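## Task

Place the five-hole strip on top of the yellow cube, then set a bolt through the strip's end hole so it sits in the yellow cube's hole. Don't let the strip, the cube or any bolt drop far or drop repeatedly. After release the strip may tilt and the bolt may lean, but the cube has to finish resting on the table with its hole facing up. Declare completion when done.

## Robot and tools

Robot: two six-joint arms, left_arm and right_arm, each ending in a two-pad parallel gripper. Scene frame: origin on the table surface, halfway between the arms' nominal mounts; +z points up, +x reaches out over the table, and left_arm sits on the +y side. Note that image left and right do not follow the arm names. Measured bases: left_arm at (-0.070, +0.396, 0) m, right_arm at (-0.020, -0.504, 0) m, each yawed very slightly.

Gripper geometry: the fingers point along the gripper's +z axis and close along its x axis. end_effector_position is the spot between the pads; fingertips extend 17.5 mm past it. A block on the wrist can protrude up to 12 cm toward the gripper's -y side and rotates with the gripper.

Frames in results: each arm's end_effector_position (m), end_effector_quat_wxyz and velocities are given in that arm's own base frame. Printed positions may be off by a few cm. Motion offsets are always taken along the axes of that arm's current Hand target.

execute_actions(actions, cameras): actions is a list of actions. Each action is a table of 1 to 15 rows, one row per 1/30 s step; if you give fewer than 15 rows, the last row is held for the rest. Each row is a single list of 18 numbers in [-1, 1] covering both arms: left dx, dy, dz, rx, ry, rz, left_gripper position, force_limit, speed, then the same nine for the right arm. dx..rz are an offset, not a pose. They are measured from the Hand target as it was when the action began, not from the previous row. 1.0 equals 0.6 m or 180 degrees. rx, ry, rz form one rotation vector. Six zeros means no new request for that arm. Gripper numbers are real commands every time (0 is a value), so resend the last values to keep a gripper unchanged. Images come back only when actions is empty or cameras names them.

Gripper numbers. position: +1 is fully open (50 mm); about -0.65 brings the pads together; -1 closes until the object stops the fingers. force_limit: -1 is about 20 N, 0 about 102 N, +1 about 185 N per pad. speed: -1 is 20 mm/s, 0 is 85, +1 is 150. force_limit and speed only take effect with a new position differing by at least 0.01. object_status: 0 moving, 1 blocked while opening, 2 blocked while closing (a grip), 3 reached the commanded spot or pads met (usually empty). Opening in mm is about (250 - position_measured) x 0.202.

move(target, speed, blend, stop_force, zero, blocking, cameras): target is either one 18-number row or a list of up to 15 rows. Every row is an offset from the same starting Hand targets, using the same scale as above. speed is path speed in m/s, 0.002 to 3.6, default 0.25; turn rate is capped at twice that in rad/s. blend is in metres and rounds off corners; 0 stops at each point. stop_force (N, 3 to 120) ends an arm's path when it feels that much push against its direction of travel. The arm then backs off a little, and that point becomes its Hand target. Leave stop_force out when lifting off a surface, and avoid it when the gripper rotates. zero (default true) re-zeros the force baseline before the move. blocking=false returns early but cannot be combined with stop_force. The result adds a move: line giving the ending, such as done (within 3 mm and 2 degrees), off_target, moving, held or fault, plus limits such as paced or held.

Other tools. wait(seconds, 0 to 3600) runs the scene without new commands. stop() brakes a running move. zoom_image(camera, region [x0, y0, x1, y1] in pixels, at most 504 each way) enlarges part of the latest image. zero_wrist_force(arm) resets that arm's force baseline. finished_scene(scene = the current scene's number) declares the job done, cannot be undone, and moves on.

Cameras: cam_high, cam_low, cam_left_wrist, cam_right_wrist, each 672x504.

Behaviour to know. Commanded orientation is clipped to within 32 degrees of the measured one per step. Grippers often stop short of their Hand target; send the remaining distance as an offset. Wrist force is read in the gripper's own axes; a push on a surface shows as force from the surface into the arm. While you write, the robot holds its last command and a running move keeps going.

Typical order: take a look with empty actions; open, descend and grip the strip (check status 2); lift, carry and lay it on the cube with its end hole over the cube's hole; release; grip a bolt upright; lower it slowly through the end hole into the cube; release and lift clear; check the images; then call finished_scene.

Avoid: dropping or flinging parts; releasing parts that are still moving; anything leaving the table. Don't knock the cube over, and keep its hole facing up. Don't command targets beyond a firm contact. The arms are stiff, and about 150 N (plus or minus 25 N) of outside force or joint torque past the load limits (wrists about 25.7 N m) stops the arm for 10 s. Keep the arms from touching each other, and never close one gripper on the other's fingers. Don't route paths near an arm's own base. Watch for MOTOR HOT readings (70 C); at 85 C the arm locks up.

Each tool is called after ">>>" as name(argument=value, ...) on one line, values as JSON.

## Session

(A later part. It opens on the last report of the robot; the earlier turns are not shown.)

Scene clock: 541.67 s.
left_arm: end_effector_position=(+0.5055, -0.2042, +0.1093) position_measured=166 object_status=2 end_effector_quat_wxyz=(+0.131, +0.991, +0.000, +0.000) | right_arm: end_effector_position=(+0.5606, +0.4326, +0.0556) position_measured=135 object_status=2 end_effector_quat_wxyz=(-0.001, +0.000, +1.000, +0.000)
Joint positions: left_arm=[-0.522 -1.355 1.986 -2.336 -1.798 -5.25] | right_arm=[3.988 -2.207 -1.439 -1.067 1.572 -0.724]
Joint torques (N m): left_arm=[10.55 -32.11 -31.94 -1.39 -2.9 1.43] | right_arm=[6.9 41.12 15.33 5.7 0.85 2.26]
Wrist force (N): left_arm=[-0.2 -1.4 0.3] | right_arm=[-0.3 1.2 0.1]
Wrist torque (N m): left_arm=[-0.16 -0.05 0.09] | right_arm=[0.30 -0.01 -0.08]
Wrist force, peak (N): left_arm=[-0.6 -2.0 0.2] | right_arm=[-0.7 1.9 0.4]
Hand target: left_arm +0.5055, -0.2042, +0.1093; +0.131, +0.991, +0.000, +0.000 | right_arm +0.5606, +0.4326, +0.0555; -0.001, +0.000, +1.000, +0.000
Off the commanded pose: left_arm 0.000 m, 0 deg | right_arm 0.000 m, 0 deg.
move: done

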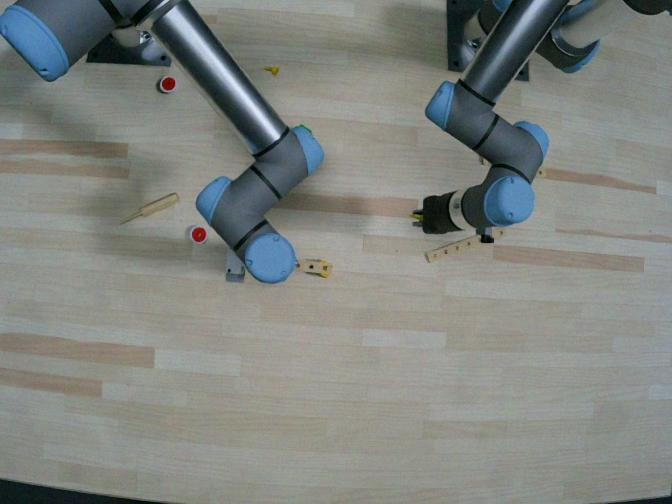

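>>> move(target=[0,0,0,0,0,0,-1,-0.4,-1,-0.0008,-0.0007,0.0137,0,0,0,-1,-0.7,-0.7], speed=0.01, stop_force=3, cameras=["cam_high"])

>>> zoom_image(camera="cam_high", region=[310, 255, 340, 285])

Scene clock: 551.70 s.
left_arm: end_effector_position=(+0.5055, -0.2042, +0.1093) position_measured=166 object_status=2 end_effector_quat_wxyz=(+0.131, +0.991, +0.000, +0.000) | right_arm: end_effector_position=(+0.5611, +0.4322, +0.0477) position_measured=135 object_status=2 end_effector_quat_wxyz=(-0.001, +0.000, +1.000, +0.000)
Joint positions: left_arm=[-0.522 -1.355 1.986 -2.336 -1.798 -5.25] | right_arm=[3.987 -2.217 -1.445 -1.051 1.572 -0.725]
Joint torques (N m): left_arm=[10.94 -30.61 -31.75 -1.51 -2.86 1.51] | right_arm=[-1.4 58.4 28.77 -0.12 -1.24 -0.99]
Wrist force (N): left_arm=[-0.5 -1.9 0.3] | right_arm=[-0.4 0.8 -2.6]
Wrist torque (N m): left_arm=[-0.24 -0.01 0.10] | right_arm=[0.05 0.08 -0.05]
Wrist force, peak (N): left_arm=[-0.5 -2.0 0.3] | right_arm=[0.1 0.5 -3.4]
Hand target: left_arm +0.5055, -0.2042, +0.1093; +0.131, +0.991, +0.000, +0.000 | right_arm +0.5611, +0.4322, +0.0477; -0.001, +0.000, +1.000, +0.000
Off the commanded pose: left_arm 0.000 m, 0 deg | right_arm 0.000 m, 0 deg.
move: contact (right_arm)

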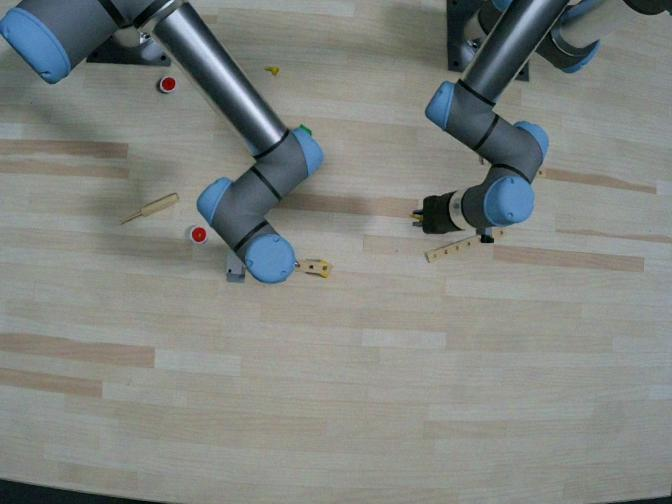

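Scaled by 16.800 from the camera's image (finer frame: 960x720).

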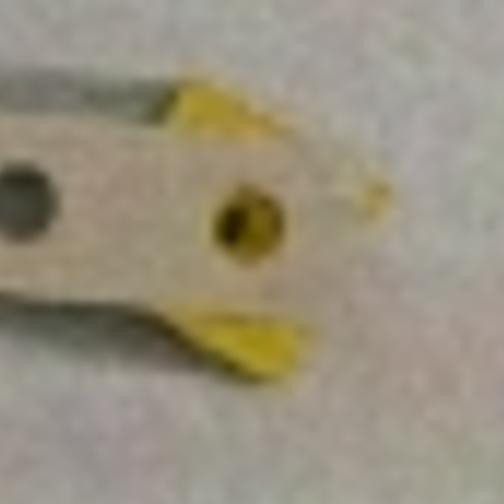

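>>> move(target=[[0,0,0,0,0,0,-1,-0.4,-1,0,0,-0.0033,0,0,0,-1,-0.7,-0.7],[0,0,0,0,0,0,-1,-0.4,-1,0,-0.0028,-0.0033,0,0,0,-1,-0.7,-0.7],[0,0,0,0,0,0,-1,-0.4,-1,0,-0.0028,0,0,0,0,-1,-0.7,-0.7]], speed=0.02, cameras=["cam_high"])

>>> zoom_image(camera="cam_high", region=[316, 260, 334, 278])

Scene clock: 560.03 s.
left_arm: end_effector_position=(+0.5055, -0.2042, +0.1093) position_measured=166 object_status=2 end_effector_quat_wxyz=(+0.131, +0.991, +0.000, +0.000) | right_arm: end_effector_position=(+0.5611, +0.4306, +0.0479) position_measured=135 object_status=2 end_effector_quat_wxyz=(-0.001, +0.000, +1.000, +0.000)
Joint positions: left_arm=[-0.522 -1.355 1.986 -2.336 -1.798 -5.25] | right_arm=[3.985 -2.214 -1.449 -1.05 1.572 -0.726]
Joint torques (N m): left_arm=[10.02 -30.02 -31.01 -1.76 -2.9 1.42] | right_arm=[-8.51 40.7 13.56 5.04 -1.58 -2.2]
Wrist force (N): left_arm=[-0.3 -1.7 0.2] | right_arm=[-0.5 1.4 -1.8]
Wrist torque (N m): left_arm=[-0.20 -0.05 0.10] | right_arm=[0.09 0.03 0.05]
Wrist force, peak (N): left_arm=[-0.5 -1.9 0.4] | right_arm=[0.3 0.6 -3.4]
Hand target: left_arm +0.5055, -0.2042, +0.1093; +0.131, +0.991, +0.000, +0.000 | right_arm +0.5611, +0.4306, +0.0477; -0.001, +0.000, +1.000, +0.000
Off the commanded pose: left_arm 0.000 m, 0 deg | right_arm 0.000 m, 0 deg.
move: done

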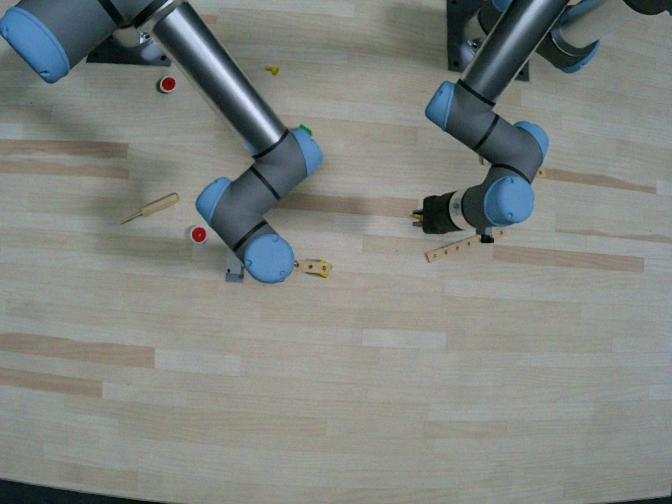

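Scaled by 28.000 from the camera's image (finer frame: 960x720).

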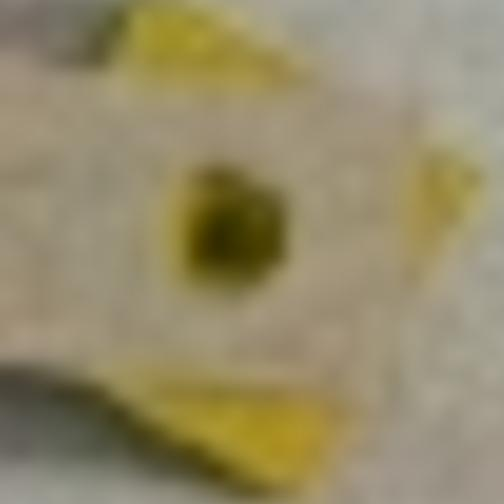

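>>> move(target=[[0,0.0302,-0.1127,0,0,0,-1,-0.4,-1,0,0,0,0,0,0,-1,-0.7,-0.7],[0.1,0.2753,-0.0298,0.2177,0.3158,0.6107,-1,-0.4,-1,0,0,0,0,0,0,-1,-0.7,-0.7]], speed=0.5)

Scene clock: 589.67 s.
left_arm: end_effector_position=(+0.5656, -0.3590, +0.1695) position_measured=166 object_status=2 end_effector_quat_wxyz=(+0.216, -0.457, +0.708, -0.494) | right_arm: end_effector_position=(+0.5611, +0.4306, +0.0477) position_measured=135 object_status=2 end_effector_quat_wxyz=(-0.001, +0.000, +1.000, +0.000)
Joint positions: left_arm=[-0.866 -1.091 2.201 -3.803 -1.317 -3.422] | right_arm=[3.985 -2.215 -1.449 -1.05 1.572 -0.726]
Joint torques (N m): left_arm=[11.38 -25.73 -23.17 -6.11 -2.28 1.54] | right_arm=[-7.37 40.42 12 5.25 -1.49 -2.16]
Wrist force (N): left_arm=[-0.4 -3.4 2.1] | right_arm=[-0.2 1.4 -2.7]
Wrist torque (N m): left_arm=[-0.63 -0.12 -0.39] | right_arm=[0.04 -0.03 0.05]
Wrist force, peak (N): left_arm=[-0.3 -3.6 2.2] | right_arm=[-0.5 1.8 -2.9]
Hand target: left_arm +0.5656, -0.3590, +0.1695; +0.216, -0.456, +0.708, -0.494 | right_arm +0.5611, +0.4306, +0.0477; -0.001, +0.000, +1.000, +0.000
Off the commanded pose: left_arm 0.000 m, 0 deg | right_arm 0.000 m, 0 deg.
move: done

>>> move(target=[[0.0108,-0.0378,0.0845,0,0,0,-1,-0.4,-1,0,0,0,0,0,0,-1,-0.7,-0.7],[-0.0097,0.0883,0.144,0,0,0,-1,-0.4,-1,0,0,0,0,0,0,-1,-0.7,-0.7]], speed=0.12, cameras=["cam_high","cam_left_wrist"])

>>> zoom_image(camera="cam_high", region=[310, 255, 340, 285])

>>> zoom_image(camera="cam_left_wrist", region=[380, 200, 560, 335])

Scene clock: 603.30 s.
left_arm: end_effector_position=(+0.6108, -0.3923, +0.0851) position_measured=166 object_status=2 end_effector_quat_wxyz=(+0.216, -0.456, +0.708, -0.494) | right_arm: end_effector_position=(+0.5611, +0.4306, +0.0477) position_measured=135 object_status=2 end_effector_quat_wxyz=(-0.001, +0.000, +1.000, +0.000)
Joint positions: left_arm=[-0.839 -0.813 2.026 -3.91 -1.342 -3.41] | right_arm=[3.985 -2.215 -1.449 -1.05 1.572 -0.726]
Joint torques (N m): left_arm=[10.56 -35.4 -21.27 -6.29 -2.44 1.56] | right_arm=[-7.96 42.23 14.12 5.26 -1.5 -2.06]
Wrist force (N): left_arm=[-0.2 -3.4 2.3] | right_arm=[-0.1 1.3 -2.3]
Wrist torque (N m): left_arm=[-0.64 -0.14 -0.38] | right_arm=[0.04 -0.05 0.05]
Wrist force, peak (N): left_arm=[-0.4 -4.1 3.1] | right_arm=[-0.5 1.6 -2.9]
Hand target: left_arm +0.6108, -0.3923, +0.0850; +0.216, -0.456, +0.708, -0.494 | right_arm +0.5611, +0.4306, +0.0477; -0.001, +0.000, +1.000, +0.000
Off the commanded pose: left_arm 0.000 m, 0 deg | right_arm 0.000 m, 0 deg.
move: done

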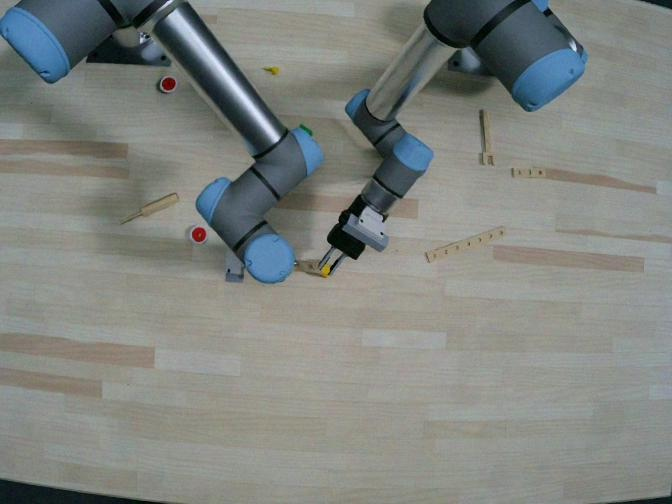

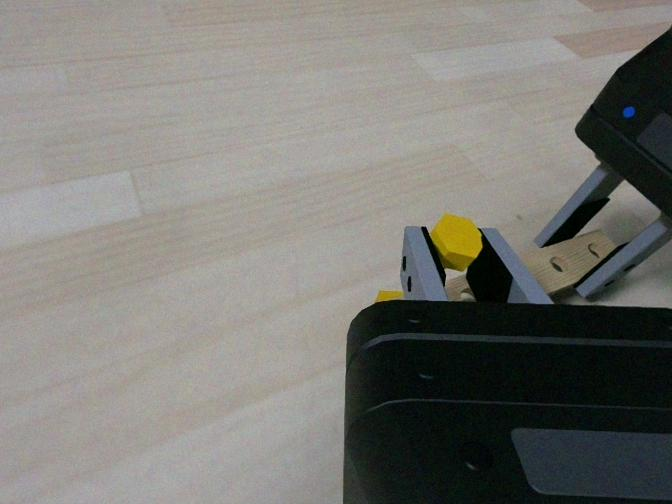

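Scaled by 16.800 from the camera's image (finer frame: 960x720).

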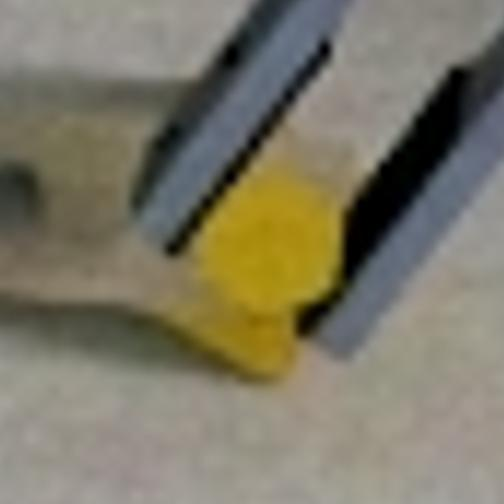

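Scaled by 2.800 from the camera's image (finer frame: 960x720).

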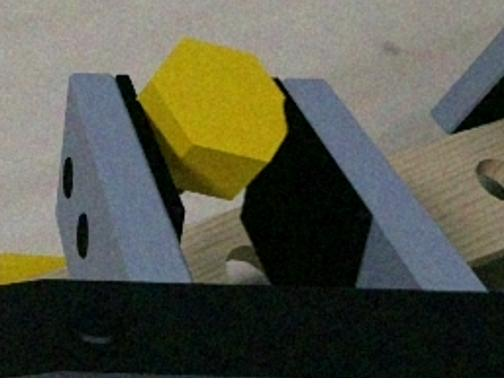

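>>> move(target=[0.0054,0.0031,-0.0047,0,0,0,-1,-0.4,-1,0,0,0,0,0,0,-1,-0.7,-0.7], speed=0.05)

>>> move(target=[-0.0062,0.0388,0.0182,0,0,0,-1,-0.4,-1,0,0,0,0,0,0,-1,-0.7,-0.7], speed=0.012, stop_force=3, cameras=["cam_high"])

>>> zoom_image(camera="cam_high", region=[310, 255, 340, 285])

Scene clock: 618.87 s.
left_arm: end_effector_position=(+0.6064, -0.3935, +0.0849) position_measured=166 object_status=2 end_effector_quat_wxyz=(+0.216, -0.456, +0.708, -0.494) | right_arm: end_effector_position=(+0.5611, +0.4306, +0.0477) position_measured=135 object_status=2 end_effector_quat_wxyz=(-0.001, +0.000, +1.000, +0.000)
Joint positions: left_arm=[-0.847 -0.816 2.035 -3.915 -1.334 -3.414] | right_arm=[3.985 -2.215 -1.449 -1.05 1.572 -0.726]
Joint torques (N m): left_arm=[-12.33 -49.97 1.74 -6.5 2.42 -1.68] | right_arm=[-9.04 41.93 12.69 5.1 -1.55 -2.05]
Wrist force (N): left_arm=[-0.4 -3.5 2.4] | right_arm=[-0.4 1.2 -2.5]
Wrist torque (N m): left_arm=[-0.66 -0.10 -0.28] | right_arm=[0.03 0.00 0.05]
Wrist force, peak (N): left_arm=[-1.0 -3.9 2.5] | right_arm=[-0.5 1.6 -2.8]
Hand target: left_arm +0.6063, -0.3935, +0.0850; +0.216, -0.456, +0.708, -0.494 | right_arm +0.5611, +0.4306, +0.0477; -0.001, +0.000, +1.000, +0.000
Off the commanded pose: left_arm 0.000 m, 0 deg | right_arm 0.000 m, 0 deg.
move: done

Scene clock: 621.97 s.
left_arm: end_effector_position=(+0.6063, -0.3936, +0.0615) position_measured=166 object_status=2 end_effector_quat_wxyz=(+0.216, -0.456, +0.708, -0.494) | right_arm: end_effector_position=(+0.5611, +0.4306, +0.0477) position_measured=135 object_status=2 end_effector_quat_wxyz=(-0.001, +0.000, +1.000, +0.000)
Joint positions: left_arm=[-0.848 -0.757 2.025 -3.963 -1.334 -3.414] | right_arm=[3.985 -2.215 -1.449 -1.05 1.572 -0.726]
Joint torques (N m): left_arm=[-9.28 -47.88 5.03 -0.83 1.62 -1.65] | right_arm=[-8.27 42.34 14.02 4.24 -1.48 -1.82]
Wrist force (N): left_arm=[0.0 -5.2 1.4] | right_arm=[-0.6 1.4 -2.7]
Wrist torque (N m): left_arm=[-0.67 -0.12 -0.27] | right_arm=[0.04 0.02 0.05]
Wrist force, peak (N): left_arm=[0.8 -11.4 -0.2] | right_arm=[-0.2 1.4 -4.3]
Hand target: left_arm +0.6063, -0.3936, +0.0615; +0.216, -0.456, +0.708, -0.494 (not the last commanded pose) | right_arm +0.5611, +0.4306, +0.0477; -0.001, +0.000, +1.000, +0.000
Off the commanded pose: left_arm 0.003 m, 0 deg | right_arm 0.000 m, 0 deg.
move: contact (left_arm)

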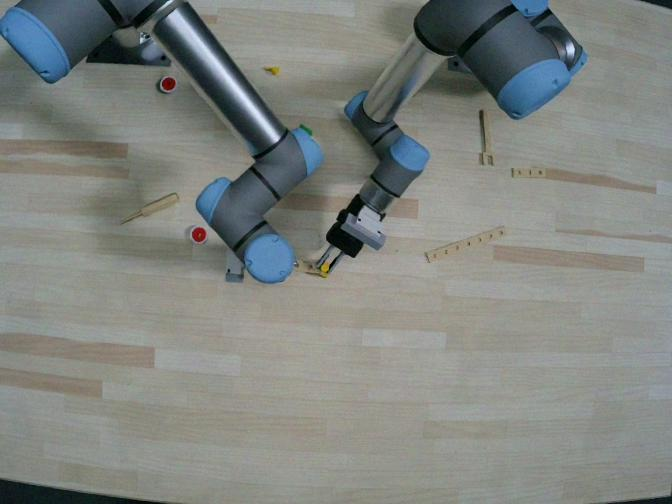

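Scaled by 16.800 from the camera's image (finer frame: 960x720).

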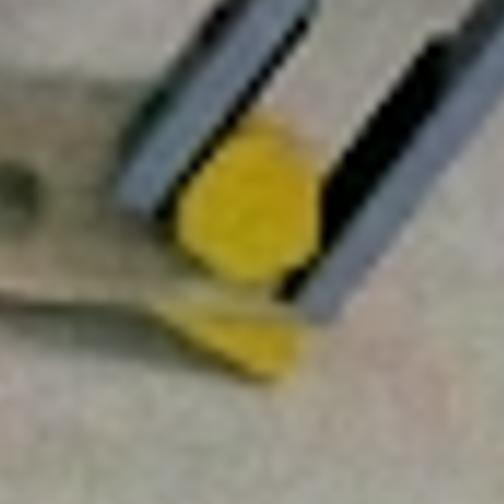

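>>> move(target=[[0.0029,-0.0179,-0.0084,0,0,0,-1,-0.4,-1,0,0,0,0,0,0,-1,-0.7,-0.7],[0.0172,-0.0195,0,0,0,0,-1,-0.4,-1,0,0,0,0,0,0,-1,-0.7,-0.7]], speed=0.04)

>>> move(target=[-0.0034,0.0209,0.0098,0,0,0,-1,-0.4,-1,0,0,0,0,0,0,-1,-0.7,-0.7], speed=0.008, stop_force=3, cameras=["cam_high"])

Scene clock: 650.20 s.
left_arm: end_effector_position=(+0.6063, -0.4034, +0.0735) position_measured=166 object_status=2 end_effector_quat_wxyz=(+0.216, -0.456, +0.708, -0.494) | right_arm: end_effector_position=(+0.5611, +0.4306, +0.0477) position_measured=135 object_status=2 end_effector_quat_wxyz=(-0.001, +0.000, +1.000, +0.000)
Joint positions: left_arm=[-0.861 -0.783 2.015 -3.926 -1.322 -3.42] | right_arm=[3.985 -2.215 -1.449 -1.05 1.572 -0.726]
Joint torques (N m): left_arm=[-10.87 -34.11 -20.91 -1.58 2.91 -1.85] | right_arm=[-6.91 44.29 12.83 0.24 -1.77 -2.19]
Wrist force (N): left_arm=[-0.4 -3.2 2.3] | right_arm=[-0.5 1.5 -2.5]
Wrist torque (N m): left_arm=[-0.62 -0.12 -0.28] | right_arm=[0.07 0.02 0.05]
Wrist force, peak (N): left_arm=[0.3 -5.5 1.6] | right_arm=[-0.1 2.0 -3.1]
Hand target: left_arm +0.6063, -0.4036, +0.0735; +0.216, -0.456, +0.708, -0.494 | right_arm +0.5611, +0.4306, +0.0477; -0.001, +0.000, +1.000, +0.000
Off the commanded pose: left_arm 0.000 m, 0 deg | right_arm 0.000 m, 0 deg.
move: done

Scene clock: 652.93 s.
left_arm: end_effector_position=(+0.6063, -0.4036, +0.0617) position_measured=166 object_status=2 end_effector_quat_wxyz=(+0.216, -0.456, +0.708, -0.494) | right_arm: end_effector_position=(+0.5611, +0.4306, +0.0477) position_measured=135 object_status=2 end_effector_quat_wxyz=(-0.001, +0.000, +1.000, +0.000)
Joint positions: left_arm=[-0.861 -0.754 2.009 -3.949 -1.321 -3.42] | right_arm=[3.985 -2.215 -1.449 -1.05 1.572 -0.726]
Joint torques (N m): left_arm=[-9.38 -48.6 4.54 -1.37 2.11 -1.29] | right_arm=[-8.15 45.41 12.93 0 -1.57 -2.25]
Wrist force (N): left_arm=[-0.1 -5.9 1.1] | right_arm=[-0.6 1.2 -2.4]
Wrist torque (N m): left_arm=[-0.68 -0.11 -0.27] | right_arm=[0.05 0.03 0.05]
Wrist force, peak (N): left_arm=[0.4 -10.6 -0.7] | right_arm=[-0.1 1.0 -3.0]
Hand target: left_arm +0.6063, -0.4036, +0.0617; +0.216, -0.456, +0.708, -0.494 (not the last commanded pose) | right_arm +0.5611, +0.4306, +0.0477; -0.001, +0.000, +1.000, +0.000
Off the commanded pose: left_arm 0.002 m, 0 deg | right_arm 0.000 m, 0 deg.
move: contact (left_arm)

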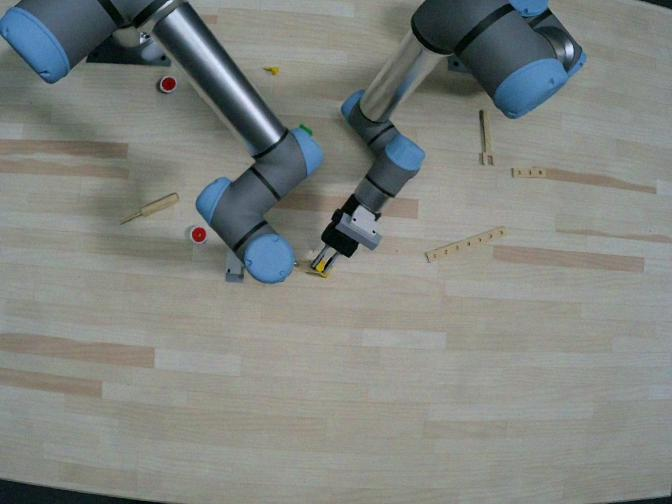

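>>> move(target=[-0.01536,-0.00641,-0.01148,0,0,0,-1,-0.4,-1,0,0,0,0,0,0,-1,-0.7,-0.7], speed=0.04)

>>> move(target=[-0.0034,0.0209,0.0098,0,0,0,-1,-0.4,-1,0,0,0,0,0,0,-1,-0.7,-0.7], speed=0.008, stop_force=3, cameras=["cam_high","cam_right_wrist","cam_left_wrist"])

>>> zoom_image(camera="cam_high", region=[300, 250, 350, 287])

>>> zoom_image(camera="cam_left_wrist", region=[250, 200, 430, 335])

Scene clock: 666.03 s.
left_arm: end_effector_position=(+0.6073, -0.3927, +0.0666) position_measured=166 object_status=2 end_effector_quat_wxyz=(+0.216, -0.456, +0.708, -0.494) | right_arm: end_effector_position=(+0.5611, +0.4306, +0.0477) position_measured=135 object_status=2 end_effector_quat_wxyz=(-0.001, +0.000, +1.000, +0.000)
Joint positions: left_arm=[-0.845 -0.77 2.026 -3.952 -1.336 -3.413] | right_arm=[3.985 -2.215 -1.449 -1.05 1.572 -0.726]
Joint torques (N m): left_arm=[11.36 -47.76 5.46 -6.06 -2.36 1.51] | right_arm=[-9.34 44.07 13.94 0.25 -1.37 -2.05]
Wrist force (N): left_arm=[-0.4 -3.3 2.1] | right_arm=[0.0 1.5 -2.7]
Wrist torque (N m): left_arm=[-0.63 -0.10 -0.38] | right_arm=[0.07 -0.06 0.05]
Wrist force, peak (N): left_arm=[0.0 -6.3 1.1] | right_arm=[-0.4 1.4 -3.0]
Hand target: left_arm +0.6073, -0.3926, +0.0667; +0.216, -0.456, +0.708, -0.494 | right_arm +0.5611, +0.4306, +0.0477; -0.001, +0.000, +1.000, +0.000
Off the commanded pose: left_arm 0.000 m, 0 deg | right_arm 0.000 m, 0 deg.
move: done

Scene clock: 667.90 s.
left_arm: end_effector_position=(+0.6073, -0.3926, +0.0616) position_measured=166 object_status=2 end_effector_quat_wxyz=(+0.216, -0.456, +0.708, -0.494) | right_arm: end_effector_position=(+0.5611, +0.4306, +0.0477) position_measured=135 object_status=2 end_effector_quat_wxyz=(-0.001, +0.000, +1.000, +0.000)
Joint positions: left_arm=[-0.845 -0.757 2.024 -3.962 -1.337 -3.412] | right_arm=[3.985 -2.215 -1.449 -1.05 1.572 -0.726]
Joint torques (N m): left_arm=[10.29 -49.01 4.58 -1.67 -2.2 1.49] | right_arm=[-7.79 45.75 12.8 0.08 -1.51 -1.93]
Wrist force (N): left_arm=[0.0 -5.4 1.4] | right_arm=[-0.2 1.4 -2.6]
Wrist torque (N m): left_arm=[-0.70 -0.12 -0.37] | right_arm=[0.07 -0.03 0.04]
Wrist force, peak (N): left_arm=[0.4 -9.6 0.1] | right_arm=[-0.4 1.4 -4.0]
Hand target: left_arm +0.6073, -0.3926, +0.0616; +0.216, -0.456, +0.708, -0.494 (not the last commanded pose) | right_arm +0.5611, +0.4306, +0.0477; -0.001, +0.000, +1.000, +0.000
Off the commanded pose: left_arm 0.009 m, 0 deg | right_arm 0.000 m, 0 deg.
move: contact (left_arm)
Images, in order (width x height): cam_high 672x504, cam_left_wrist 672x504, cam_right_wrist 672x504.

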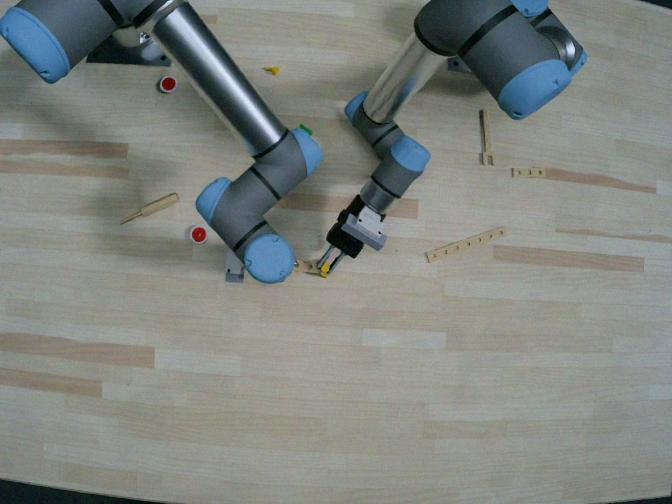

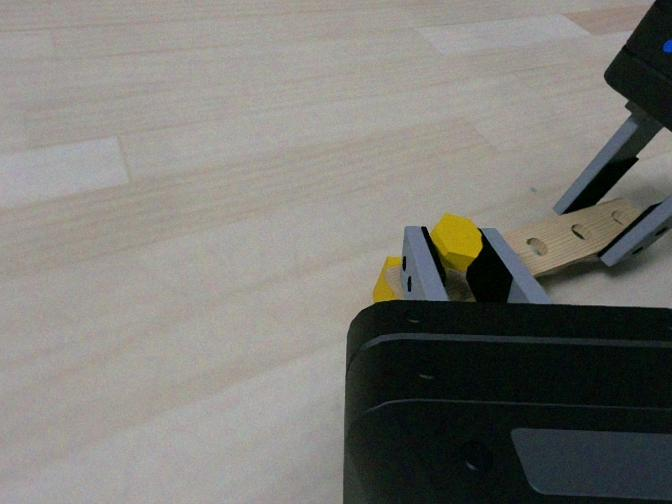

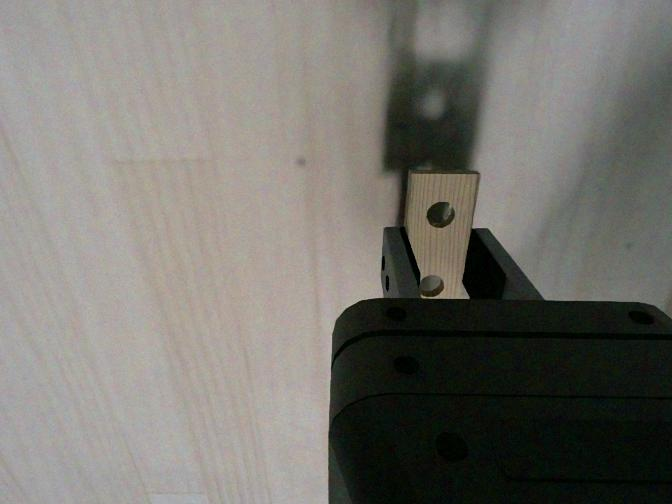

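Scaled by 10.080 from the camera's image (finer frame: 960x720).

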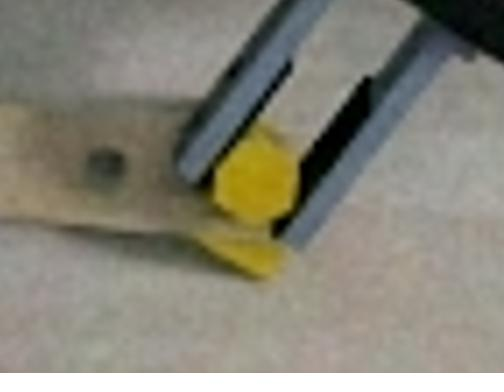

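Scaled by 2.800 from the camera's image (finer frame: 960x720).

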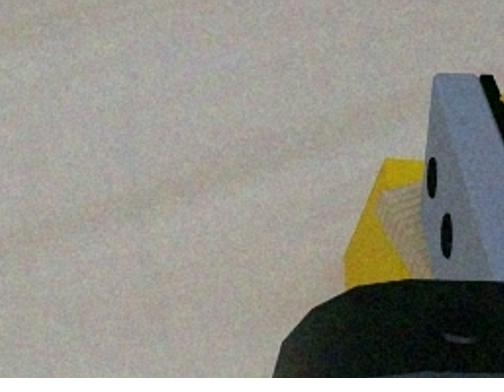

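>>> move(target=[-0.00025,-0.00535,-0.0006,0,0,0,-1,-0.4,-1,0,0,0,0,0,0,-1,-0.7,-0.7], speed=0.02)

>>> move(target=[-0.00121,0.00747,0.00352,0,0,0,-1,-0.4,-1,0,0,0,0,0,0,-1,-0.7,-0.7], speed=0.008, stop_force=3)

>>> move(target=[-0.00099,-0.00429,-0.00312,0,0,0,-1,-0.4,-1,0,0,0,0,0,0,-1,-0.7,-0.7], speed=0.02)

>>> move(target=[-0.00121,0.00747,0.00352,0,0,0,-1,-0.4,-1,0,0,0,0,0,0,-1,-0.7,-0.7], speed=0.008, stop_force=3)

>>> move(target=[0.00171,-0.00361,-0.00362,0,0,0,-1,-0.4,-1,0,0,0,0,0,0,-1,-0.7,-0.7], speed=0.02)

>>> move(target=[-0.00121,0.00747,0.00352,0,0,0,-1,-0.4,-1,0,0,0,0,0,0,-1,-0.7,-0.7], speed=0.008, stop_force=3, cameras=["cam_high"])

>>> zoom_image(camera="cam_high", region=[300, 250, 350, 287])

Scene clock: 690.83 s.
left_arm: end_effector_position=(+0.6084, -0.3925, +0.0645) position_measured=166 object_status=2 end_effector_quat_wxyz=(+0.216, -0.456, +0.708, -0.494) | right_arm: end_effector_position=(+0.5611, +0.4306, +0.0477) position_measured=135 object_status=2 end_effector_quat_wxyz=(-0.001, +0.000, +1.000, +0.000)
Joint positions: left_arm=[-0.843 -0.764 2.022 -3.955 -1.338 -3.412] | right_arm=[3.985 -2.215 -1.449 -1.05 1.572 -0.726]
Joint torques (N m): left_arm=[11.5 -49.65 -20.76 -2.11 -2.33 1.29] | right_arm=[-7.71 45.28 13 0.47 -1.38 -2.08]
Wrist force (N): left_arm=[-0.5 -3.4 2.0] | right_arm=[-0.5 1.4 -2.4]
Wrist torque (N m): left_arm=[-0.65 -0.08 -0.37] | right_arm=[0.07 0.02 0.04]
Wrist force, peak (N): left_arm=[-0.2 -5.7 1.4] | right_arm=[-0.2 1.6 -3.2]
Hand target: left_arm +0.6085, -0.3925, +0.0646; +0.216, -0.456, +0.708, -0.494 | right_arm +0.5611, +0.4306, +0.0477; -0.001, +0.000, +1.000, +0.000
Off the commanded pose: left_arm 0.000 m, 0 deg | right_arm 0.000 m, 0 deg.
move: done

Scene clock: 692.47 s.
left_arm: end_effector_position=(+0.6085, -0.3926, +0.0616) position_measured=166 object_status=2 end_effector_quat_wxyz=(+0.216, -0.456, +0.708, -0.494) | right_arm: end_effector_position=(+0.5611, +0.4306, +0.0477) position_measured=135 object_status=2 end_effector_quat_wxyz=(-0.001, +0.000, +1.000, +0.000)
Joint positions: left_arm=[-0.843 -0.756 2.021 -3.96 -1.338 -3.412] | right_arm=[3.985 -2.215 -1.449 -1.05 1.572 -0.726]
Joint torques (N m): left_arm=[9.09 -49.35 4.57 -1.67 -2.16 1.18] | right_arm=[-6.6 45.4 13.32 0.46 -1.44 -1.89]
Wrist force (N): left_arm=[0.1 -5.4 1.6] | right_arm=[-0.2 1.2 -2.8]
Wrist torque (N m): left_arm=[-0.70 -0.15 -0.37] | right_arm=[0.04 -0.04 0.05]
Wrist force, peak (N): left_arm=[0.3 -9.5 -0.3] | right_arm=[-0.1 0.9 -3.8]
Hand target: left_arm +0.6085, -0.3926, +0.0616; +0.216, -0.456, +0.708, -0.494 (not the last commanded pose) | right_arm +0.5611, +0.4306, +0.0477; -0.001, +0.000, +1.000, +0.000
Off the commanded pose: left_arm 0.002 m, 0 deg | right_arm 0.000 m, 0 deg.
move: contact (left_arm)

Scene clock: 692.97 s.
left_arm: end_effector_position=(+0.6085, -0.3914, +0.0645) position_measured=166 object_status=2 end_effector_quat_wxyz=(+0.216, -0.456, +0.708, -0.494) | right_arm: end_effector_position=(+0.5611, +0.4306, +0.0477) position_measured=135 object_status=2 end_effector_quat_wxyz=(-0.001, +0.000, +1.000, +0.000)
Joint positions: left_arm=[-0.841 -0.764 2.024 -3.956 -1.34 -3.411] | right_arm=[3.985 -2.215 -1.449 -1.05 1.572 -0.726]
Joint torques (N m): left_arm=[11.01 -49.8 4.65 -1.72 -2.33 1.67] | right_arm=[-7.24 46.31 13.34 0.25 -1.63 -2.06]
Wrist force (N): left_arm=[-0.6 -3.4 2.2] | right_arm=[-0.1 1.2 -2.5]
Wrist torque (N m): left_arm=[-0.64 -0.08 -0.37] | right_arm=[0.03 -0.04 0.05]
Wrist force, peak (N): left_arm=[-0.1 -5.0 1.5] | right_arm=[-0.2 1.4 -2.9]
Hand target: left_arm +0.6085, -0.3914, +0.0646; +0.216, -0.456, +0.708, -0.494 | right_arm +0.5611, +0.4306, +0.0477; -0.001, +0.000, +1.000, +0.000
Off the commanded pose: left_arm 0.000 m, 0 deg | right_arm 0.000 m, 0 deg.
move: done

Scene clock: 694.53 s.
left_arm: end_effector_position=(+0.6085, -0.3913, +0.0617) position_measured=166 object_status=2 end_effector_quat_wxyz=(+0.216, -0.456, +0.708, -0.494) | right_arm: end_effector_position=(+0.5611, +0.4306, +0.0477) position_measured=135 object_status=2 end_effector_quat_wxyz=(-0.001, +0.000, +1.000, +0.000)
Joint positions: left_arm=[-0.841 -0.757 2.023 -3.961 -1.34 -3.411] | right_arm=[3.985 -2.215 -1.449 -1.05 1.572 -0.726]
Joint torques (N m): left_arm=[8.41 -47.82 4.98 -1.48 -2.25 1.41] | right_arm=[-6.69 46.1 12.9 0.34 -1.52 -2.18]
Wrist force (N): left_arm=[0.0 -5.3 1.4] | right_arm=[-0.3 1.2 -2.7]
Wrist torque (N m): left_arm=[-0.64 -0.13 -0.37] | right_arm=[0.05 -0.01 0.04]
Wrist force, peak (N): left_arm=[0.1 -10.0 -0.1] | right_arm=[-0.1 1.1 -3.8]
Hand target: left_arm +0.6085, -0.3913, +0.0617; +0.216, -0.456, +0.708, -0.494 (not the last commanded pose) | right_arm +0.5611, +0.4306, +0.0477; -0.001, +0.000, +1.000, +0.000
Off the commanded pose: left_arm 0.002 m, 0 deg | right_arm 0.000 m, 0 deg.
move: contact (left_arm)

Scene clock: 695.07 s.
left_arm: end_effector_position=(+0.6073, -0.3913, +0.0646) position_measured=166 object_status=2 end_effector_quat_wxyz=(+0.216, -0.456, +0.708, -0.494) | right_arm: end_effector_position=(+0.5611, +0.4306, +0.0477) position_measured=135 object_status=2 end_effector_quat_wxyz=(-0.001, +0.000, +1.000, +0.000)
Joint positions: left_arm=[-0.843 -0.765 2.027 -3.958 -1.338 -3.412] | right_arm=[3.985 -2.215 -1.449 -1.05 1.572 -0.726]
Joint torques (N m): left_arm=[-10.16 -49.58 4.24 -1.59 2.78 -1.94] | right_arm=[-6.39 45.11 13.97 0.11 -1.71 -2.16]
Wrist force (N): left_arm=[-0.3 -3.2 2.1] | right_arm=[-0.2 1.4 -2.4]
Wrist torque (N m): left_arm=[-0.61 -0.12 -0.33] | right_arm=[0.05 -0.03 0.05]
Wrist force, peak (N): left_arm=[0.1 -5.4 1.3] | right_arm=[-0.2 1.6 -3.0]
Hand target: left_arm +0.6073, -0.3913, +0.0647; +0.216, -0.456, +0.708, -0.494 | right_arm +0.5611, +0.4306, +0.0477; -0.001, +0.000, +1.000, +0.000
Off the commanded pose: left_arm 0.000 m, 0 deg | right_arm 0.000 m, 0 deg.
move: done

Scene clock: 696.67 s.
left_arm: end_effector_position=(+0.6073, -0.3913, +0.0617) position_measured=166 object_status=2 end_effector_quat_wxyz=(+0.216, -0.456, +0.708, -0.494) | right_arm: end_effector_position=(+0.5611, +0.4306, +0.0477) position_measured=135 object_status=2 end_effector_quat_wxyz=(-0.001, +0.000, +1.000, +0.000)
Joint positions: left_arm=[-0.843 -0.758 2.026 -3.964 -1.338 -3.412] | right_arm=[3.985 -2.215 -1.449 -1.05 1.572 -0.726]
Joint torques (N m): left_arm=[-10.95 -47.29 5.13 -1.55 1.57 -1.54] | right_arm=[-7.41 47.89 14.11 0.25 -1.42 -1.94]
Wrist force (N): left_arm=[0.3 -6.2 1.3] | right_arm=[-0.4 1.3 -3.4]
Wrist torque (N m): left_arm=[-0.71 -0.16 -0.32] | right_arm=[0.06 0.01 0.04]
Wrist force, peak (N): left_arm=[0.4 -10.5 0.0] | right_arm=[-0.3 1.6 -4.0]
Hand target: left_arm +0.6073, -0.3913, +0.0617; +0.216, -0.456, +0.708, -0.494 (not the last commanded pose) | right_arm +0.5611, +0.4306, +0.0477; -0.001, +0.000, +1.000, +0.000
Off the commanded pose: left_arm 0.002 m, 0 deg | right_arm 0.000 m, 0 deg.
move: contact (left_arm)

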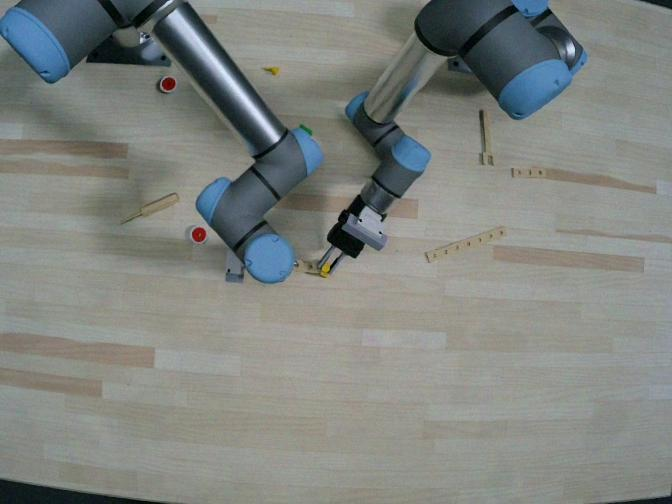

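Scaled by 10.080 from the camera's image (finer frame: 960x720).

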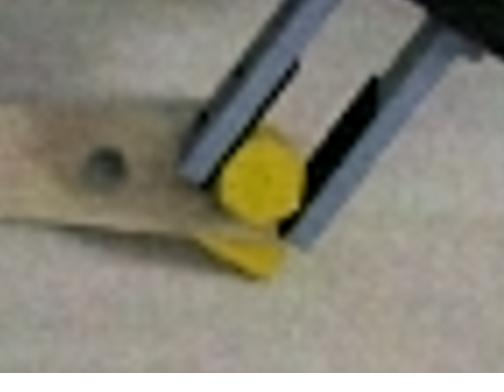

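>>> wait(seconds=0, cameras=["cam_low"])

>>> zoom_image(camera="cam_low", region=[250, 200, 420, 330])

Scene clock: 706.13 s.
left_arm: end_effector_position=(+0.6073, -0.3913, +0.0617) position_measured=166 object_status=2 end_effector_quat_wxyz=(+0.216, -0.456, +0.708, -0.494) | right_arm: end_effector_position=(+0.5611, +0.4306, +0.0477) position_measured=135 object_status=2 end_effector_quat_wxyz=(-0.001, +0.000, +1.000, +0.000)
Joint positions: left_arm=[-0.843 -0.758 2.026 -3.964 -1.338 -3.412] | right_arm=[3.985 -2.215 -1.449 -1.05 1.572 -0.726]
Joint torques (N m): left_arm=[-11.02 -48.1 4.71 -3.67 -1.24 -1.79] | right_arm=[-7.78 48.24 14.71 0.51 -1.44 -2.19]
Wrist force (N): left_arm=[0.0 -6.2 1.0] | right_arm=[-0.6 1.5 -3.0]
Wrist torque (N m): left_arm=[-0.71 -0.11 -0.32] | right_arm=[0.08 0.03 0.04]
Wrist force, peak (N): left_arm=[0.1 -6.5 1.2] | right_arm=[-0.3 1.1 -3.6]
Hand target: left_arm +0.6073, -0.3913, +0.0617; +0.216, -0.456, +0.708, -0.494 (not the last commanded pose) | right_arm +0.5611, +0.4306, +0.0477; -0.001, +0.000, +1.000, +0.000
Tool commands: left_gripper/position=-1.0 left_gripper/force_limit=-0.4 left_gripper/speed=-1.0 right_gripper/position=-1.0 right_gripper/force_limit=-0.7 right_gripper/speed=-0.7
Off the commanded pose: left_arm 0.002 m, 0 deg | right_arm 0.000 m, 0 deg.

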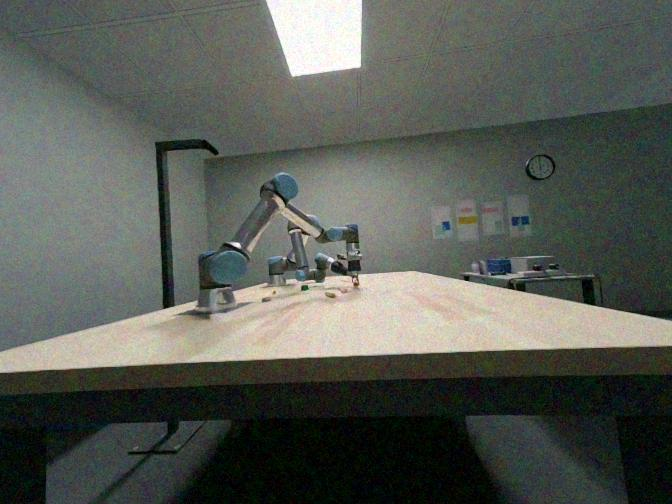

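Scaled by 2.965 from the camera's image (finer frame: 960x720).

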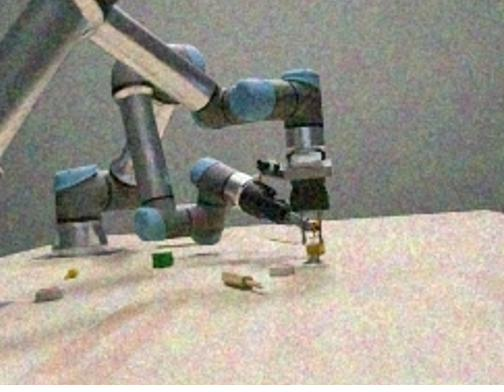

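>>> zoom_image(camera="cam_low", region=[343, 268, 367, 292])

Scaled by 21.000 from the camera's image (finer frame: 960x720).

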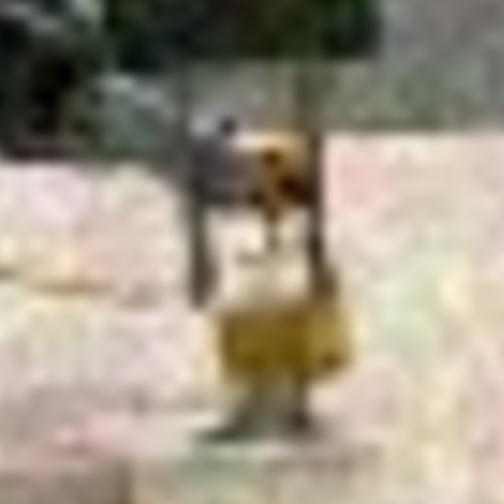

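>>> move(target=[0.00171,-0.00361,-0.00362,0,0,0,-1,-0.4,-1,0,0,0,0,0,0,-1,-0.7,-0.7], speed=0.02)

>>> move(target=[-0.00121,0.00747,0.00352,0,0,0,-1,-0.4,-1,0,0,0,0,0,0,-1,-0.7,-0.7], speed=0.008, stop_force=3)

>>> move(target=[0.00245,-0.00467,-0.0011,0,0,0,-1,-0.4,-1,0,0,0,0,0,0,-1,-0.7,-0.7], speed=0.02)

>>> move(target=[-0.00121,0.00747,0.00352,0,0,0,-1,-0.4,-1,0,0,0,0,0,0,-1,-0.7,-0.7], speed=0.008, stop_force=3)

>>> move(target=[0.00147,-0.00554,0.00041,0,0,0,-1,-0.4,-1,0,0,0,0,0,0,-1,-0.7,-0.7], speed=0.02)

>>> move(target=[-0.00121,0.00747,0.00352,0,0,0,-1,-0.4,-1,0,0,0,0,0,0,-1,-0.7,-0.7], speed=0.008, stop_force=3)

>>> move(target=[-0.00025,-0.00535,-0.0006,0,0,0,-1,-0.4,-1,0,0,0,0,0,0,-1,-0.7,-0.7], speed=0.02)

>>> move(target=[-0.00121,0.00747,0.00352,0,0,0,-1,-0.4,-1,0,0,0,0,0,0,-1,-0.7,-0.7], speed=0.008, stop_force=3)

Scene clock: 728.97 s.
left_arm: end_effector_position=(+0.6061, -0.3913, +0.0646) position_measured=166 object_status=2 end_effector_quat_wxyz=(+0.216, -0.456, +0.708, -0.494) | right_arm: end_effector_position=(+0.5611, +0.4306, +0.0477) position_measured=135 object_status=2 end_effector_quat_wxyz=(-0.001, +0.000, +1.000, +0.000)
Joint positions: left_arm=[-0.845 -0.766 2.03 -3.96 -1.337 -3.413] | right_arm=[3.985 -2.215 -1.449 -1.05 1.572 -0.726]
Joint torques (N m): left_arm=[-10.37 -52.47 2.7 -1.7 2.71 -1.7] | right_arm=[-8.1 47.76 13.76 0.33 -1.39 -2.2]
Wrist force (N): left_arm=[-0.1 -3.2 2.2] | right_arm=[-0.3 1.3 -2.3]
Wrist torque (N m): left_arm=[-0.62 -0.15 -0.27] | right_arm=[0.04 -0.01 0.05]
Wrist force, peak (N): left_arm=[0.2 -6.4 1.1] | right_arm=[-0.2 1.4 -3.5]
Hand target: left_arm +0.6061, -0.3913, +0.0647; +0.216, -0.456, +0.708, -0.494 | right_arm +0.5611, +0.4306, +0.0477; -0.001, +0.000, +1.000, +0.000
Off the commanded pose: left_arm 0.000 m, 0 deg | right_arm 0.000 m, 0 deg.
move: done

Scene clock: 730.53 s.
left_arm: end_effector_position=(+0.6061, -0.3913, +0.0617) position_measured=166 object_status=2 end_effector_quat_wxyz=(+0.216, -0.456, +0.708, -0.494) | right_arm: end_effector_position=(+0.5611, +0.4306, +0.0477) position_measured=135 object_status=2 end_effector_quat_wxyz=(-0.001, +0.000, +1.000, +0.000)
Joint positions: left_arm=[-0.845 -0.759 2.029 -3.965 -1.336 -3.413] | right_arm=[3.985 -2.215 -1.449 -1.05 1.572 -0.726]
Joint torques (N m): left_arm=[-11.16 -48.67 4.27 -1.3 0.95 -1.79] | right_arm=[-8.13 47.72 13.74 0.27 -1.59 -2.06]
Wrist force (N): left_arm=[-0.2 -6.0 1.2] | right_arm=[-0.2 1.3 -3.3]
Wrist torque (N m): left_arm=[-0.70 -0.09 -0.27] | right_arm=[0.06 -0.05 0.04]
Wrist force, peak (N): left_arm=[0.5 -10.3 -0.1] | right_arm=[-0.2 1.1 -3.9]
Hand target: left_arm +0.6061, -0.3913, +0.0617; +0.216, -0.456, +0.708, -0.494 (not the last commanded pose) | right_arm +0.5611, +0.4306, +0.0477; -0.001, +0.000, +1.000, +0.000
Off the commanded pose: left_arm 0.002 m, 0 deg | right_arm 0.000 m, 0 deg.
move: contact (left_arm)

Scene clock: 731.03 s.
left_arm: end_effector_position=(+0.6060, -0.3924, +0.0645) position_measured=166 object_status=2 end_effector_quat_wxyz=(+0.216, -0.456, +0.708, -0.494) | right_arm: end_effector_position=(+0.5611, +0.4306, +0.0477) position_measured=135 object_status=2 end_effector_quat_wxyz=(-0.001, +0.000, +1.000, +0.000)
Joint positions: left_arm=[-0.846 -0.766 2.029 -3.958 -1.335 -3.413] | right_arm=[3.985 -2.215 -1.449 -1.05 1.572 -0.726]
Joint torques (N m): left_arm=[-9.46 -52.38 -17.92 -1.49 2.79 -1.6] | right_arm=[-7.93 48.36 13.5 0.2 -1.63 -1.89]
Wrist force (N): left_arm=[-0.4 -3.3 2.1] | right_arm=[-0.5 1.6 -2.3]
Wrist torque (N m): left_arm=[-0.63 -0.11 -0.28] | right_arm=[0.09 0.03 0.05]
Wrist force, peak (N): left_arm=[0.2 -5.8 1.1] | right_arm=[-0.4 1.5 -3.0]
Hand target: left_arm +0.6061, -0.3925, +0.0647; +0.216, -0.456, +0.708, -0.494 | right_arm +0.5611, +0.4306, +0.0477; -0.001, +0.000, +1.000, +0.000
Off the commanded pose: left_arm 0.000 m, 0 deg | right_arm 0.000 m, 0 deg.
move: done

Scene clock: 732.67 s.
left_arm: end_effector_position=(+0.6061, -0.3925, +0.0616) position_measured=166 object_status=2 end_effector_quat_wxyz=(+0.216, -0.456, +0.708, -0.494) | right_arm: end_effector_position=(+0.5611, +0.4306, +0.0477) position_measured=135 object_status=2 end_effector_quat_wxyz=(-0.001, +0.000, +1.000, +0.000)
Joint positions: left_arm=[-0.847 -0.758 2.027 -3.964 -1.335 -3.413] | right_arm=[3.985 -2.215 -1.449 -1.05 1.572 -0.726]
Joint torques (N m): left_arm=[-10.89 -48.66 5.1 -1.55 1.39 -1.72] | right_arm=[-8.26 49.65 13.42 0.15 -1.15 -2.19]
Wrist force (N): left_arm=[-0.2 -5.6 1.2] | right_arm=[-0.2 1.3 -2.7]
Wrist torque (N m): left_arm=[-0.68 -0.10 -0.27] | right_arm=[0.06 -0.03 0.05]
Wrist force, peak (N): left_arm=[0.5 -10.0 0.0] | right_arm=[-0.1 1.2 -4.0]
Hand target: left_arm +0.6061, -0.3925, +0.0616; +0.216, -0.456, +0.708, -0.494 (not the last commanded pose) | right_arm +0.5611, +0.4306, +0.0477; -0.001, +0.000, +1.000, +0.000
Off the commanded pose: left_arm 0.002 m, 0 deg | right_arm 0.000 m, 0 deg.
move: contact (left_arm)

Scene clock: 733.20 s.
left_arm: end_effector_position=(+0.6072, -0.3938, +0.0646) position_measured=166 object_status=2 end_effector_quat_wxyz=(+0.216, -0.456, +0.708, -0.494) | right_arm: end_effector_position=(+0.5611, +0.4306, +0.0477) position_measured=135 object_status=2 end_effector_quat_wxyz=(-0.001, +0.000, +1.000, +0.000)
Joint positions: left_arm=[-0.846 -0.764 2.024 -3.955 -1.335 -3.413] | right_arm=[3.985 -2.215 -1.449 -1.05 1.572 -0.726]
Joint torques (N m): left_arm=[10.14 -50.89 -21 -1.48 -2.47 1.08] | right_arm=[-7.95 49.75 13.36 0.39 -1.33 -2.12]
Wrist force (N): left_arm=[-0.4 -3.1 2.1] | right_arm=[-0.2 1.5 -2.5]
Wrist torque (N m): left_arm=[-0.60 -0.11 -0.27] | right_arm=[0.07 -0.03 0.05]
Wrist force, peak (N): left_arm=[0.2 -5.8 1.3] | right_arm=[-0.1 1.5 -3.0]
Hand target: left_arm +0.6073, -0.3937, +0.0646; +0.216, -0.456, +0.708, -0.494 | right_arm +0.5611, +0.4306, +0.0477; -0.001, +0.000, +1.000, +0.000
Off the commanded pose: left_arm 0.000 m, 0 deg | right_arm 0.000 m, 0 deg.
move: done

Scene clock: 734.83 s.
left_arm: end_effector_position=(+0.6073, -0.3937, +0.0614) position_measured=166 object_status=2 end_effector_quat_wxyz=(+0.216, -0.456, +0.708, -0.494) | right_arm: end_effector_position=(+0.5611, +0.4306, +0.0477) position_measured=135 object_status=2 end_effector_quat_wxyz=(-0.001, +0.000, +1.000, +0.000)
Joint positions: left_arm=[-0.846 -0.756 2.022 -3.961 -1.335 -3.413] | right_arm=[3.985 -2.215 -1.449 -1.05 1.572 -0.726]
Joint torques (N m): left_arm=[9.68 -48.2 4.37 -1.48 -2.22 1.33] | right_arm=[-7.61 48.97 13.87 0.47 -1.58 -2.11]
Wrist force (N): left_arm=[-0.2 -5.3 1.5] | right_arm=[-0.2 1.7 -3.0]
Wrist torque (N m): left_arm=[-0.68 -0.10 -0.27] | right_arm=[0.10 -0.04 0.05]
Wrist force, peak (N): left_arm=[0.4 -9.4 -0.1] | right_arm=[-0.2 1.2 -3.6]
Hand target: left_arm +0.6073, -0.3937, +0.0614; +0.216, -0.456, +0.708, -0.494 (not the last commanded pose) | right_arm +0.5611, +0.4306, +0.0477; -0.001, +0.000, +1.000, +0.000
Off the commanded pose: left_arm 0.002 m, 0 deg | right_arm 0.000 m, 0 deg.
move: contact (left_arm)

Scene clock: 735.33 s.
left_arm: end_effector_position=(+0.6084, -0.3937, +0.0643) position_measured=166 object_status=2 end_effector_quat_wxyz=(+0.216, -0.456, +0.708, -0.494) | right_arm: end_effector_position=(+0.5611, +0.4306, +0.0477) position_measured=135 object_status=2 end_effector_quat_wxyz=(-0.001, +0.000, +1.000, +0.000)
Joint positions: left_arm=[-0.844 -0.763 2.021 -3.953 -1.337 -3.412] | right_arm=[3.985 -2.215 -1.449 -1.05 1.572 -0.726]
Joint torques (N m): left_arm=[11.15 -47.96 -21.52 -1.32 -2.27 1.51] | right_arm=[-8.02 47.67 13.24 0.42 -1.31 -2.12]
Wrist force (N): left_arm=[-0.3 -3.4 2.0] | right_arm=[-0.4 1.4 -2.8]
Wrist torque (N m): left_arm=[-0.64 -0.12 -0.32] | right_arm=[0.04 0.01 0.05]
Wrist force, peak (N): left_arm=[0.0 -5.5 1.5] | right_arm=[-0.3 1.6 -2.9]
Hand target: left_arm +0.6085, -0.3937, +0.0644; +0.216, -0.456, +0.708, -0.494 | right_arm +0.5611, +0.4306, +0.0477; -0.001, +0.000, +1.000, +0.000
Off the commanded pose: left_arm 0.000 m, 0 deg | right_arm 0.000 m, 0 deg.
move: done

Scene clock: 736.97 s.
left_arm: end_effector_position=(+0.6085, -0.3937, +0.0614) position_measured=166 object_status=2 end_effector_quat_wxyz=(+0.216, -0.456, +0.708, -0.494) | right_arm: end_effector_position=(+0.5611, +0.4306, +0.0477) position_measured=135 object_status=2 end_effector_quat_wxyz=(-0.001, +0.000, +1.000, +0.000)
Joint positions: left_arm=[-0.844 -0.756 2.019 -3.959 -1.337 -3.412] | right_arm=[3.985 -2.215 -1.449 -1.05 1.572 -0.726]
Joint torques (N m): left_arm=[8.38 -48.42 3.83 -1.69 -2.36 1.32] | right_arm=[-6.87 48.21 14.25 0.28 -1.44 -2.04]
Wrist force (N): left_arm=[0.1 -5.9 0.7] | right_arm=[-0.3 1.3 -2.9]
Wrist torque (N m): left_arm=[-0.67 -0.12 -0.31] | right_arm=[0.08 -0.03 0.06]
Wrist force, peak (N): left_arm=[0.2 -10.5 -1.4] | right_arm=[-0.2 0.6 -4.1]
Hand target: left_arm +0.6085, -0.3937, +0.0614; +0.216, -0.456, +0.708, -0.494 (not the last commanded pose) | right_arm +0.5611, +0.4306, +0.0477; -0.001, +0.000, +1.000, +0.000
Off the commanded pose: left_arm 0.002 m, 0 deg | right_arm 0.000 m, 0 deg.
move: contact (left_arm)


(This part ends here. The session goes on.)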